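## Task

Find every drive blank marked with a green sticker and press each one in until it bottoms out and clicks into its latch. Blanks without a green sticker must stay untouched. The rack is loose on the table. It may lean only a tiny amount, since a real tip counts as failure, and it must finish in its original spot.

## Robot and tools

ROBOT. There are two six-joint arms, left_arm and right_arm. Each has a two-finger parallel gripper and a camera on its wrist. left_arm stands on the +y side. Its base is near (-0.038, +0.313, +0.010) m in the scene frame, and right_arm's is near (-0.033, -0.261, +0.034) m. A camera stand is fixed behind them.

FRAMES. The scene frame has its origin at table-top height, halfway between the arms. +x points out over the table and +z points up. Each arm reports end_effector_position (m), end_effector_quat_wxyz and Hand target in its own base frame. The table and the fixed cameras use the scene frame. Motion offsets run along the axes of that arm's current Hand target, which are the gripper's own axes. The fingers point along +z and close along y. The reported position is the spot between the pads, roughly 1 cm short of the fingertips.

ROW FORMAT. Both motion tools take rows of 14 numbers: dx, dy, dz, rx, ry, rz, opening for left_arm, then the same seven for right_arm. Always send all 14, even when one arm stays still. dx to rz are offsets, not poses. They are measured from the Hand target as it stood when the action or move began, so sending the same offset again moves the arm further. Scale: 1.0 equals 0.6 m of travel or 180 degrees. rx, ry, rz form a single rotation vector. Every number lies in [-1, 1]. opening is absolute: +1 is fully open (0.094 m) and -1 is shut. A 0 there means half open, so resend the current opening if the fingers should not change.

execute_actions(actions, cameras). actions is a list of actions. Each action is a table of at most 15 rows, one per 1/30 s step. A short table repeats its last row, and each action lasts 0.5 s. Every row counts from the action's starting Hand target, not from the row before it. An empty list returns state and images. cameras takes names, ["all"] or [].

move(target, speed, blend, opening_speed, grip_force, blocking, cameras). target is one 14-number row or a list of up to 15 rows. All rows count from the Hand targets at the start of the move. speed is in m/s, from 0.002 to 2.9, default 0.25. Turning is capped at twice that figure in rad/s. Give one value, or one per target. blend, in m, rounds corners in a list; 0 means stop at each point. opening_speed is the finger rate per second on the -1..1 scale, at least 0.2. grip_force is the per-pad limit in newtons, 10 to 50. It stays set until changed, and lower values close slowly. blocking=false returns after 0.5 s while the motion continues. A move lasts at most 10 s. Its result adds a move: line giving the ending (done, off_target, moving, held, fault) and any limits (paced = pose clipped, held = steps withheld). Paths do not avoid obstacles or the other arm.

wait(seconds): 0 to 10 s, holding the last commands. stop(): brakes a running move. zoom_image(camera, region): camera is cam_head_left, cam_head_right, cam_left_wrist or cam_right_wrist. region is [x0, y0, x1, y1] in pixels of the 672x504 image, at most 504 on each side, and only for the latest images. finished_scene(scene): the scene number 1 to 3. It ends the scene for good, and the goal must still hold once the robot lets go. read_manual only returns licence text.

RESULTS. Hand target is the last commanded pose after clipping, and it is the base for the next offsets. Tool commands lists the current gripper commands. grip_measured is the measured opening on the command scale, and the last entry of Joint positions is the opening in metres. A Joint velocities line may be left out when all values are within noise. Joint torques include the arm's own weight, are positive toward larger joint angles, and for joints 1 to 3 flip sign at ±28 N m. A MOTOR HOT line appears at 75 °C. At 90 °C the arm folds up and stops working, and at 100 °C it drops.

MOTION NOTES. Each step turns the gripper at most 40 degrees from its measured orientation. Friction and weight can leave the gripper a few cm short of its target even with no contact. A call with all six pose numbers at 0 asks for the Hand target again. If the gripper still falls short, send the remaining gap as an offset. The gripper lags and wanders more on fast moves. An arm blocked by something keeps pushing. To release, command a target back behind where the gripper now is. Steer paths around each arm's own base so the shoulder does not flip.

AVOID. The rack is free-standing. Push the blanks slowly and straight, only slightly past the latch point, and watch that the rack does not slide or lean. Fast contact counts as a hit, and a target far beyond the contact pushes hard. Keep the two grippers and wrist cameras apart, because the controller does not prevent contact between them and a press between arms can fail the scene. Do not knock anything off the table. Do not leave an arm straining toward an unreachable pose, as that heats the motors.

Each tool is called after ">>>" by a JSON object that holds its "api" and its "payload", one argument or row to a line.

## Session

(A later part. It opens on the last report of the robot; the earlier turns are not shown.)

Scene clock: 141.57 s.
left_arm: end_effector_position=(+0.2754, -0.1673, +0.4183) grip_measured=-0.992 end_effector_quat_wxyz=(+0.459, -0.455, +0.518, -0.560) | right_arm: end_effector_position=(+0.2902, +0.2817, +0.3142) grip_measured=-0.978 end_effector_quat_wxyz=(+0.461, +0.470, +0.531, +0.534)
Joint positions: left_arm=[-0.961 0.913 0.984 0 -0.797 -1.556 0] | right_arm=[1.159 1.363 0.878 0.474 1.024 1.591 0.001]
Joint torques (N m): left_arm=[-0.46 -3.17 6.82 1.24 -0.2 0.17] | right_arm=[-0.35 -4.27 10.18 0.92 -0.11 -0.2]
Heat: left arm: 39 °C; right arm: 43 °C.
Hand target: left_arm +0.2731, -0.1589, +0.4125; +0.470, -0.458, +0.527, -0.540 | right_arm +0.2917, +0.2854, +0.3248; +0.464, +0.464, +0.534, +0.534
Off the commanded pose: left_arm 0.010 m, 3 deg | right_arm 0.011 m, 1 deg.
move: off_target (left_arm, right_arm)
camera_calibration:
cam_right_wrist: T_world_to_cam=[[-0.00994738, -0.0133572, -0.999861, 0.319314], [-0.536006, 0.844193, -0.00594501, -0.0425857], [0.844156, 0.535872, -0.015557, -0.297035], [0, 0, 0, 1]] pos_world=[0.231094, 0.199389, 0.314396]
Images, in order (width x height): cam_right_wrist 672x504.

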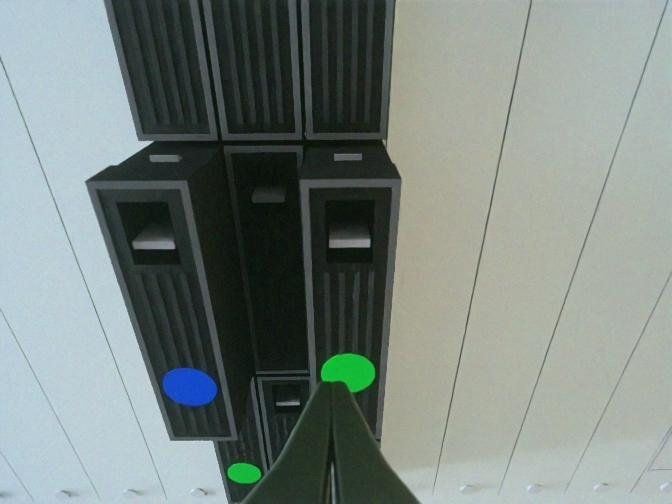

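>>> {"api": "move", "payload": {
  "target": [0, 0, 0, 0, 0, 0, -1, 0.0099, -0.005, 0.0853, 0, 0.0, 0, -1],
  "speed": 0.05,
  "cameras": ["cam_right_wrist", "cam_head_right"]
}}

Scene clock: 145.97 s.
left_arm: end_effector_position=(+0.2754, -0.1673, +0.4183) grip_measured=-0.992 end_effector_quat_wxyz=(+0.459, -0.455, +0.518, -0.560) | right_arm: end_effector_position=(+0.3392, +0.2940, +0.3053) grip_measured=-0.978 end_effector_quat_wxyz=(+0.463, +0.468, +0.543, +0.522)
Joint positions: left_arm=[-0.961 0.913 0.984 0 -0.797 -1.556 0] | right_arm=[1.031 1.499 0.983 0.474 0.897 1.591 0.001]
Joint torques (N m): left_arm=[-0.29 -3 6.74 1.28 -0.22 0.17] | right_arm=[-0.46 -5.68 10.37 1.25 -0.07 -0.18]
Heat: left arm: 38 °C; right arm: 44 °C.
Hand target: left_arm +0.2731, -0.1589, +0.4125; +0.470, -0.458, +0.527, -0.540 | right_arm +0.3416, +0.2984, +0.3217; +0.464, +0.464, +0.534, +0.534
Off the commanded pose: left_arm 0.010 m, 3 deg | right_arm 0.017 m, 2 deg.
move: off_target (left_arm, right_arm)
camera_calibration:
cam_right_wrist: T_world_to_cam=[[-0.0276397, -0.0407366, -0.998788, 0.324782], [-0.535938, 0.84403, -0.0195935, -0.0227433], [0.843804, 0.534747, -0.045161, -0.335647], [0, 0, 0, 1]] pos_world=[0.280008, 0.211913, 0.308784]
Images, in order (width x height): cam_head_right 672x504, cam_right_wrist 672x504.

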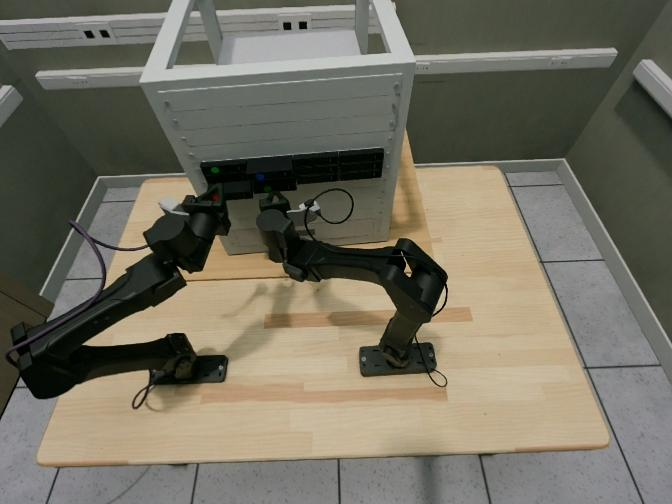

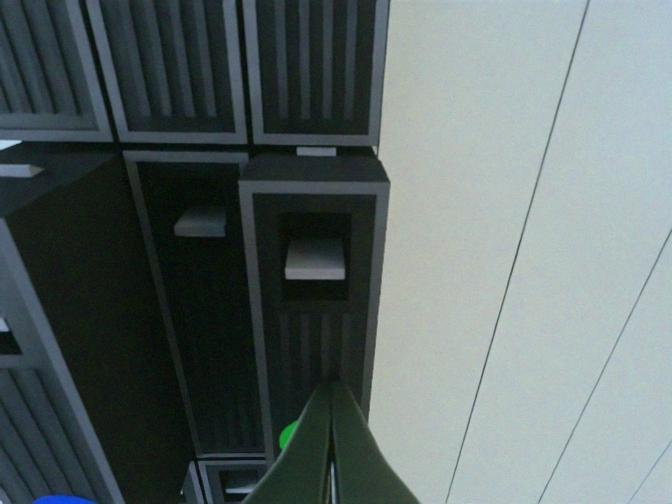

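>>> {"api": "move", "payload": {
  "target": [0, 0, 0, 0, 0, 0, -1, -0.0042, 0.004, 0.0531, 0, 0.0, 0, -1],
  "speed": 0.05,
  "cameras": ["cam_right_wrist"]
}}

Scene clock: 148.23 s.
left_arm: end_effector_position=(+0.2754, -0.1673, +0.4183) grip_measured=-0.992 end_effector_quat_wxyz=(+0.459, -0.455, +0.518, -0.560) | right_arm: end_effector_position=(+0.3599, +0.2984, +0.3076) grip_measured=-0.978 end_effector_quat_wxyz=(+0.461, +0.468, +0.542, +0.525)
Joint positions: left_arm=[-0.961 0.913 0.984 0 -0.797 -1.556 0] | right_arm=[0.982 1.551 1.039 0.474 0.843 1.591 0.001]
Joint torques (N m): left_arm=[-0.32 -3 6.63 1.27 -0.2 0.18] | right_arm=[-1.99 -4.83 11.93 1.23 -0.3 -0.16]
Heat: left arm: 38 °C; right arm: 44 °C.
Hand target: left_arm +0.2731, -0.1589, +0.4125; +0.470, -0.458, +0.527, -0.540 | right_arm +0.3735, +0.3003, +0.3241; +0.464, +0.464, +0.534, +0.534
Off the commanded pose: left_arm 0.010 m, 3 deg | right_arm 0.021 m, 2 deg.
move: off_target (left_arm, right_arm)
camera_calibration:
cam_right_wrist: T_world_to_cam=[[-0.026816, -0.0358657, -0.998997, 0.32609], [-0.539815, 0.841637, -0.015726, -0.0143031], [0.841356, 0.538852, -0.0419302, -0.35679], [0, 0, 0, 1]] pos_world=[0.301211, 0.215991, 0.310578]
Images, in order (width x height): cam_right_wrist 672x504.

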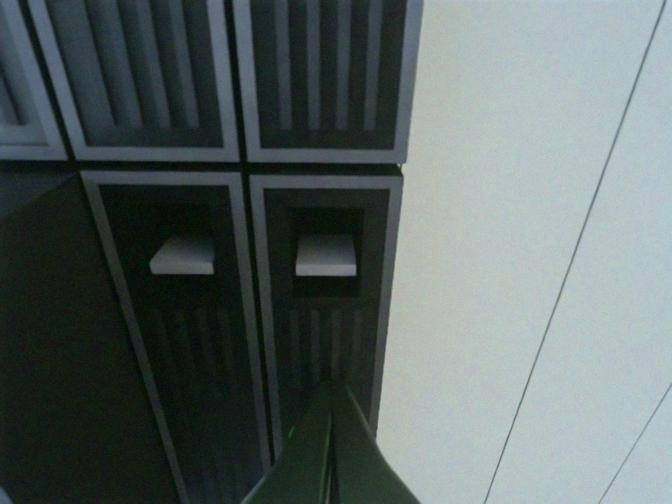

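>>> {"api": "move", "payload": {
  "target": [0, 0, 0, 0, 0, 0, -1, -0.0013, 0.0, 0.0166, 0, 0.0, 0, -1],
  "speed": 0.04,
  "cameras": ["cam_right_wrist"]
}}

Scene clock: 150.73 s.
left_arm: end_effector_position=(+0.2754, -0.1673, +0.4183) grip_measured=-0.992 end_effector_quat_wxyz=(+0.459, -0.455, +0.518, -0.560) | right_arm: end_effector_position=(+0.3600, +0.2989, +0.3076) grip_measured=-0.978 end_effector_quat_wxyz=(+0.461, +0.468, +0.542, +0.524)
Joint positions: left_arm=[-0.961 0.913 0.984 0 -0.797 -1.556 0] | right_arm=[0.984 1.554 1.042 0.474 0.848 1.591 0.001]
Joint torques (N m): left_arm=[-0.29 -3.04 6.65 1.25 -0.22 0.16] | right_arm=[-3.63 -3.67 13.14 1.25 -0.56 -0.17]
Heat: left arm: 38 °C; right arm: 44 °C.
Hand target: left_arm +0.2731, -0.1589, +0.4125; +0.470, -0.458, +0.527, -0.540 | right_arm +0.3834, +0.3009, +0.3241; +0.464, +0.464, +0.534, +0.534
Off the commanded pose: left_arm 0.010 m, 3 deg | right_arm 0.029 m, 2 deg.
move: off_target (left_arm, right_arm)
camera_calibration:
cam_right_wrist: T_world_to_cam=[[-0.0268575, -0.0358777, -0.998995, 0.326221], [-0.53762, 0.843039, -0.0158231, -0.0158586], [0.84276, 0.536654, -0.0419304, -0.356891], [0, 0, 0, 1]] pos_world=[0.301009, 0.216601, 0.310678]
Images, in order (width x height): cam_right_wrist 672x504.

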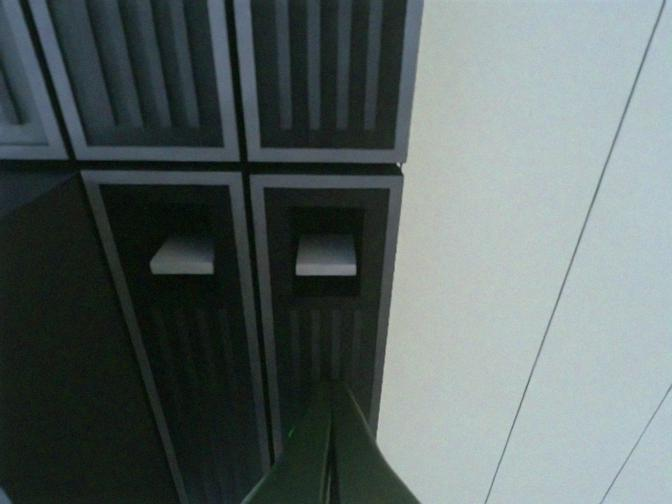

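>>> {"api": "zoom_image", "payload": {
  "camera": "cam_right_wrist",
  "region": [40, 100, 440, 400]
}}

Scaled by 1.260.

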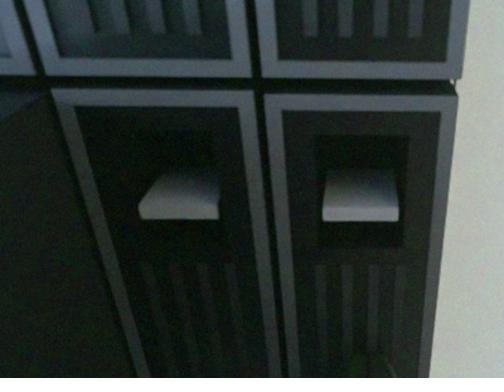

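>>> {"api": "move", "payload": {
  "target": [0, 0, 0, 0, 0, 0, -1, -0.0013, 0.0, 0.0166, 0, 0.0, 0, -1],
  "speed": 0.04,
  "cameras": ["cam_right_wrist"]
}}

Scene clock: 154.77 s.
left_arm: end_effector_position=(+0.2754, -0.1673, +0.4183) grip_measured=-0.992 end_effector_quat_wxyz=(+0.459, -0.455, +0.518, -0.560) | right_arm: end_effector_position=(+0.3606, +0.2987, +0.3076) grip_measured=-0.978 end_effector_quat_wxyz=(+0.463, +0.469, +0.541, +0.523)
Joint positions: left_arm=[-0.961 0.913 0.984 0 -0.797 -1.556 0] | right_arm=[0.984 1.557 1.046 0.474 0.852 1.59 0.001]
Joint torques (N m): left_arm=[-0.35 -2.99 6.65 1.25 -0.2 0.14] | right_arm=[-5.22 -2.41 14.24 1.27 -0.78 -0.2]
Heat: left arm: 38 °C; right arm: 45 °C.
Hand target: left_arm +0.2731, -0.1589, +0.4125; +0.470, -0.458, +0.527, -0.540 | right_arm +0.3934, +0.3016, +0.3241; +0.464, +0.464, +0.534, +0.534
Off the commanded pose: left_arm 0.010 m, 3 deg | right_arm 0.037 m, 2 deg.
move: off_target (left_arm, right_arm)
camera_calibration:
cam_right_wrist: T_world_to_cam=[[-0.0268423, -0.0362343, -0.998983, 0.326299], [-0.533763, 0.845477, -0.0163245, -0.0173867], [0.845208, 0.532782, -0.0420351, -0.356986], [0, 0, 0, 1]] pos_world=[0.301206, 0.216719, 0.310678]
Images, in order (width x height): cam_right_wrist 672x504.

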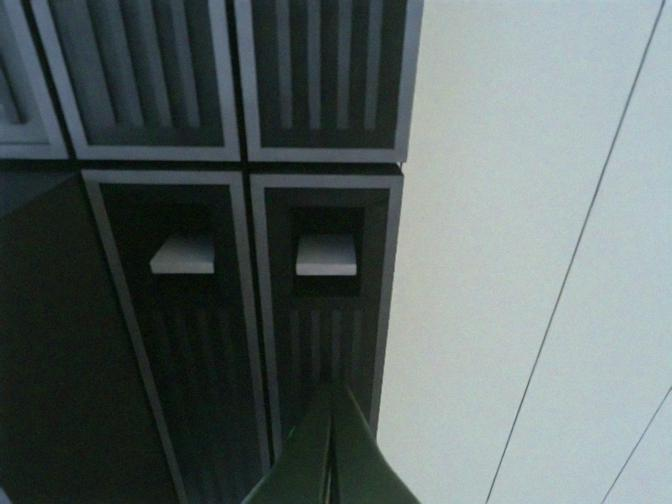

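>>> {"api": "move", "payload": {
  "target": [0, 0, 0, 0, 0, 0, -1, -0.0013, 0.0, 0.0166, 0, 0.0, 0, -1],
  "speed": 0.04,
  "cameras": ["cam_right_wrist", "cam_head_right"]
}}

Scene clock: 157.43 s.
left_arm: end_effector_position=(+0.2754, -0.1673, +0.4183) grip_measured=-0.992 end_effector_quat_wxyz=(+0.459, -0.455, +0.518, -0.560) | right_arm: end_effector_position=(+0.3612, +0.2987, +0.3074) grip_measured=-0.978 end_effector_quat_wxyz=(+0.464, +0.470, +0.541, +0.520)
Joint positions: left_arm=[-0.961 0.913 0.984 0 -0.797 -1.556 0] | right_arm=[0.984 1.561 1.05 0.469 0.857 1.59 0.001]
Joint torques (N m): left_arm=[-0.31 -2.96 6.34 1.24 -0.22 0.19] | right_arm=[-6.67 -1.4 15.01 1.33 -1 -0.21]
Heat: left arm: 38 °C; right arm: 46 °C.
Hand target: left_arm +0.2731, -0.1589, +0.4125; +0.470, -0.458, +0.527, -0.540 | right_arm +0.4034, +0.3022, +0.3241; +0.464, +0.464, +0.534, +0.534
Off the commanded pose: left_arm 0.010 m, 3 deg | right_arm 0.046 m, 2 deg.
move: off_target (left_arm, right_arm)
camera_calibration:
cam_right_wrist: T_world_to_cam=[[-0.0286193, -0.0397938, -0.998798, 0.327774], [-0.529953, 0.847823, -0.0185936, -0.018363], [0.847544, 0.528784, -0.045353, -0.356153], [0, 0, 0, 1]] pos_world=[0.301504, 0.21694, 0.310886]
Images, in order (width x height): cam_head_right 672x504, cam_right_wrist 672x504.

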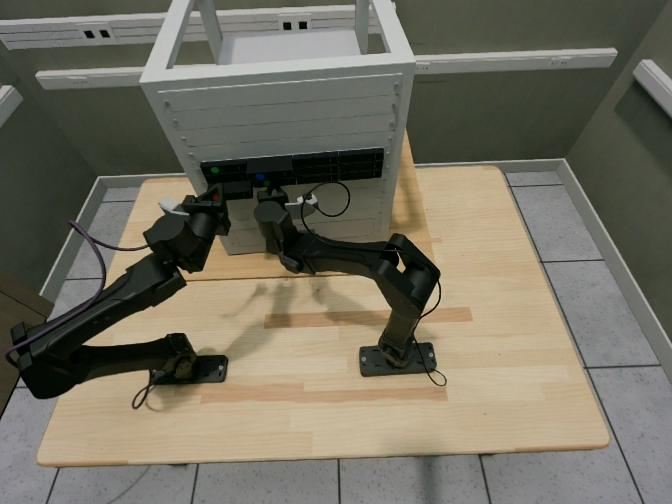

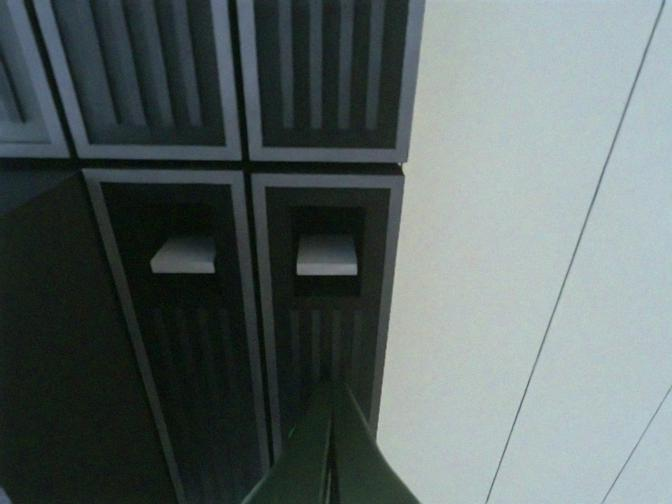

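>>> {"api": "zoom_image", "payload": {
  "camera": "cam_right_wrist",
  "region": [200, 130, 420, 230]
}}

Scaled by 2.291.

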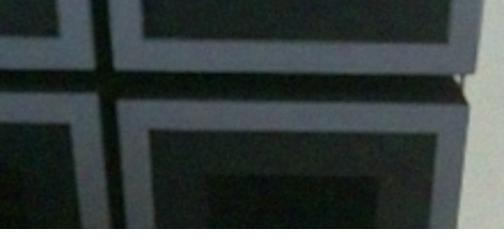

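>>> {"api": "move", "payload": {
  "target": [0, 0, 0, 0, 0, 0, -1, -0.002, 0.0, 0.025, 0, 0.0, 0, -1],
  "speed": 0.04,
  "cameras": ["cam_right_wrist", "cam_head_right"]
}}

Scene clock: 161.37 s.
left_arm: end_effector_position=(+0.2754, -0.1673, +0.4183) grip_measured=-0.992 end_effector_quat_wxyz=(+0.459, -0.455, +0.518, -0.560) | right_arm: end_effector_position=(+0.3619, +0.2985, +0.3078) grip_measured=-0.978 end_effector_quat_wxyz=(+0.466, +0.471, +0.541, +0.517)
Joint positions: left_arm=[-0.961 0.913 0.984 0 -0.797 -1.556 0] | right_arm=[0.984 1.564 1.058 0.46 0.862 1.589 0.001]
Joint torques (N m): left_arm=[-0.31 -3.06 6.69 1.25 -0.17 0.18] | right_arm=[-8.84 0.02 16.2 1.44 -1.29 -0.21]
Motor temperatures (°C): left_arm=[31 33 38 36 33 31 33] | right_arm=[32 37 48 39 32 31 36]
Heat: left arm: 38 °C; right arm: 48 °C.
Hand target: left_arm +0.2731, -0.1589, +0.4125; +0.470, -0.458, +0.527, -0.540 | right_arm +0.4184, +0.3031, +0.3241; +0.464, +0.464, +0.534, +0.534
Off the commanded pose: left_arm 0.010 m, 3 deg | right_arm 0.059 m, 2 deg.
move: off_target (left_arm, right_arm)
camera_calibration:
cam_right_wrist: T_world_to_cam=[[-0.0308021, -0.0443157, -0.998543, 0.330259], [-0.525108, 0.850762, -0.0215591, -0.0196087], [0.850478, 0.523679, -0.0494758, -0.35489], [0, 0, 0, 1]] pos_world=[0.301702, 0.217166, 0.311797]
Images, in order (width x height): cam_head_right 672x504, cam_right_wrist 672x504.

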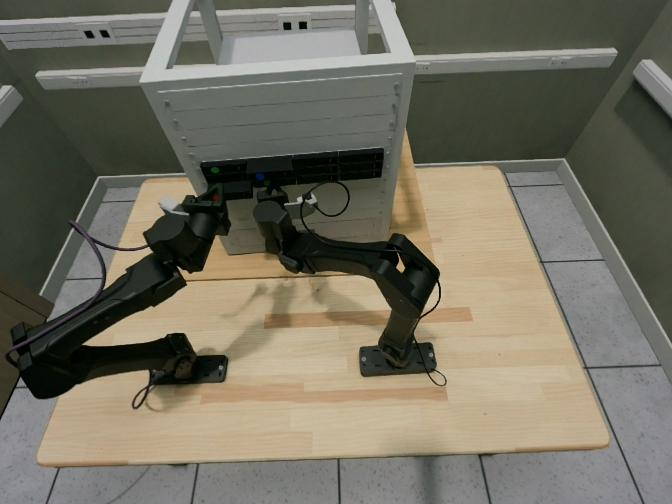

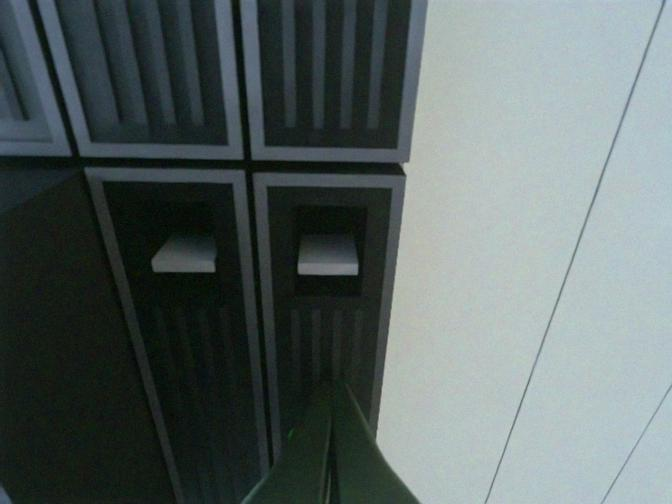

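>>> {"api": "move", "payload": {
  "target": [0, 0, 0, 0, 0, 0, -1, 0.0159, 0.0, -0.2, 0, 0.0, 0, -1],
  "speed": 0.15,
  "cameras": ["all"]
}}

Scene clock: 164.83 s.
left_arm: end_effector_position=(+0.2754, -0.1673, +0.4183) grip_measured=-0.992 end_effector_quat_wxyz=(+0.459, -0.455, +0.518, -0.560) | right_arm: end_effector_position=(+0.3008, +0.3039, +0.3172) grip_measured=-0.978 end_effector_quat_wxyz=(+0.457, +0.462, +0.541, +0.534)
Joint positions: left_arm=[-0.961 0.913 0.984 0 -0.797 -1.556 0] | right_arm=[1.149 1.444 0.966 0.456 0.994 1.589 0.001]
Joint torques (N m): left_arm=[-0.54 -2.96 6.79 1.29 -0.19 0.2] | right_arm=[0.28 -7.75 6.37 1.16 0.12 -0.15]
Heat: left arm: 38 °C; right arm: 48 °C.
Hand target: left_arm +0.2731, -0.1589, +0.4125; +0.470, -0.458, +0.527, -0.540 | right_arm +0.2982, +0.2958, +0.3242; +0.464, +0.464, +0.534, +0.534
Off the commanded pose: left_arm 0.010 m, 3 deg | right_arm 0.011 m, 1 deg.
move: off_target (left_arm, right_arm)
camera_calibration:
cam_left_wrist: T_world_to_cam=[[-0.0456, 0.0492526, 0.997745, -0.39611], [-0.564702, -0.82516, 0.0149246, 0.0498023], [0.824034, -0.562747, 0.0654404, -0.260417], [0, 0, 0, 1]] pos_world=[0.224654, -0.0859448, 0.411515]
cam_right_wrist: T_world_to_cam=[[-0.0143535, -0.0268771, -0.999536, 0.328097], [-0.553248, 0.832891, -0.0144514, -0.0443935], [0.832893, 0.552784, -0.0268246, -0.316084], [0, 0, 0, 1]] pos_world=[0.243413, 0.220519, 0.318825]

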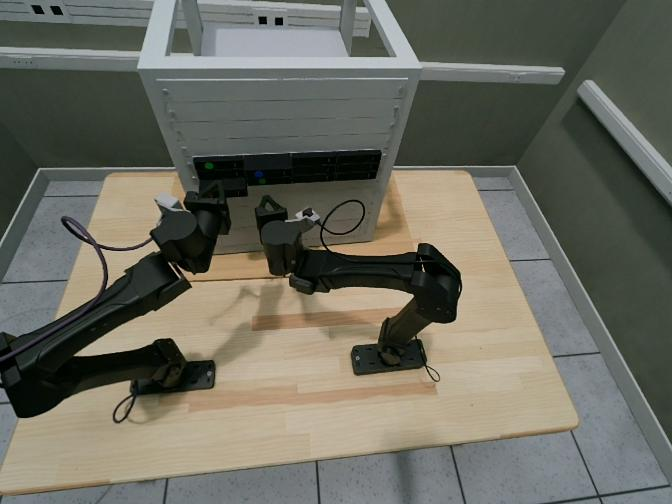

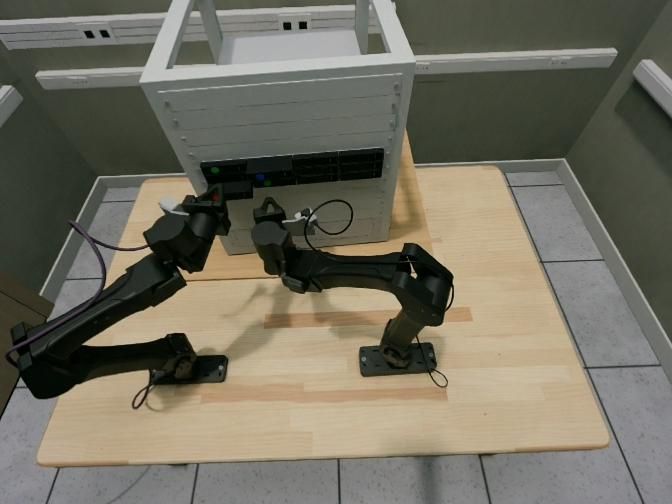

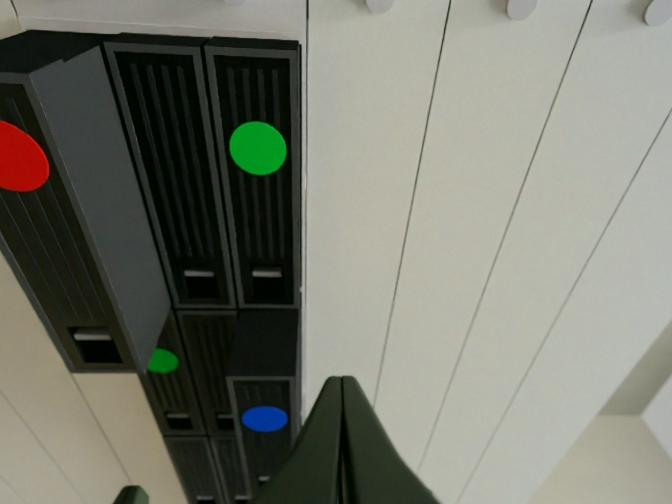

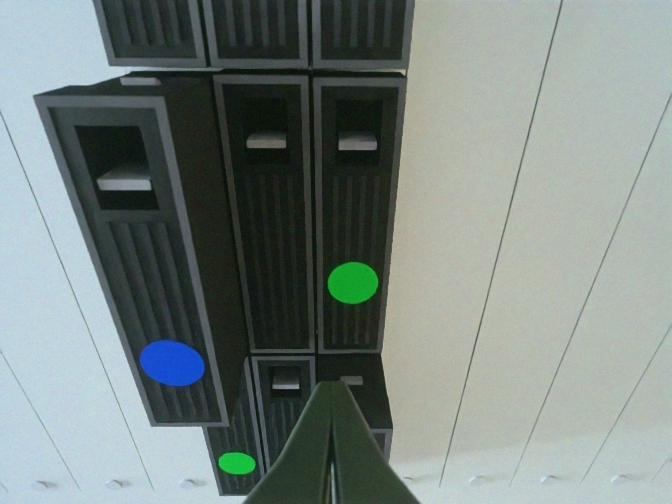

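>>> {"api": "zoom_image", "payload": {
  "camera": "cam_right_wrist",
  "region": [180, 40, 430, 200]
}}

>>> {"api": "zoom_image", "payload": {
  "camera": "cam_left_wrist",
  "region": [100, 20, 320, 200]
}}

>>> {"api": "zoom_image", "payload": {
  "camera": "cam_left_wrist",
  "region": [120, 260, 320, 504]
}}

Scaled by 2.016.

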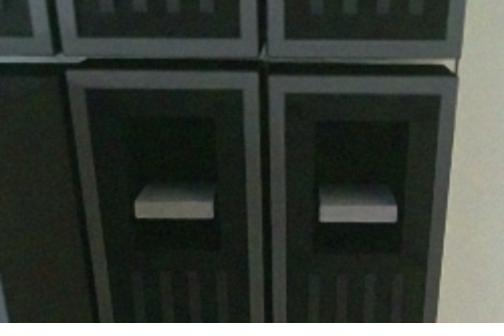

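Scaled by 2.291.

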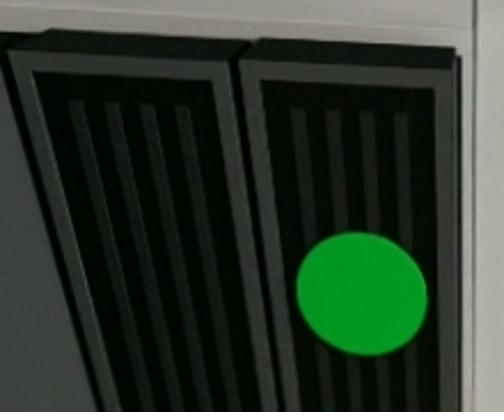

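Scaled by 2.066.

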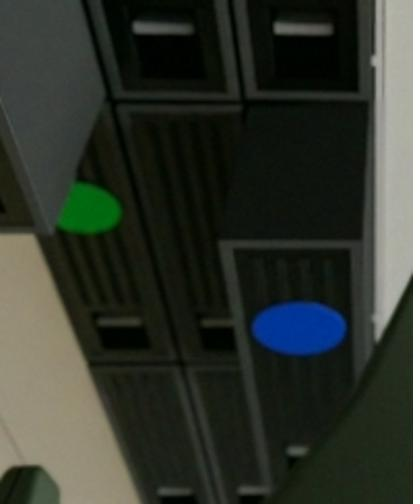

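>>> {"api": "finished_scene", "payload": {
  "scene": 1
}}

The scene is finished: the task was done.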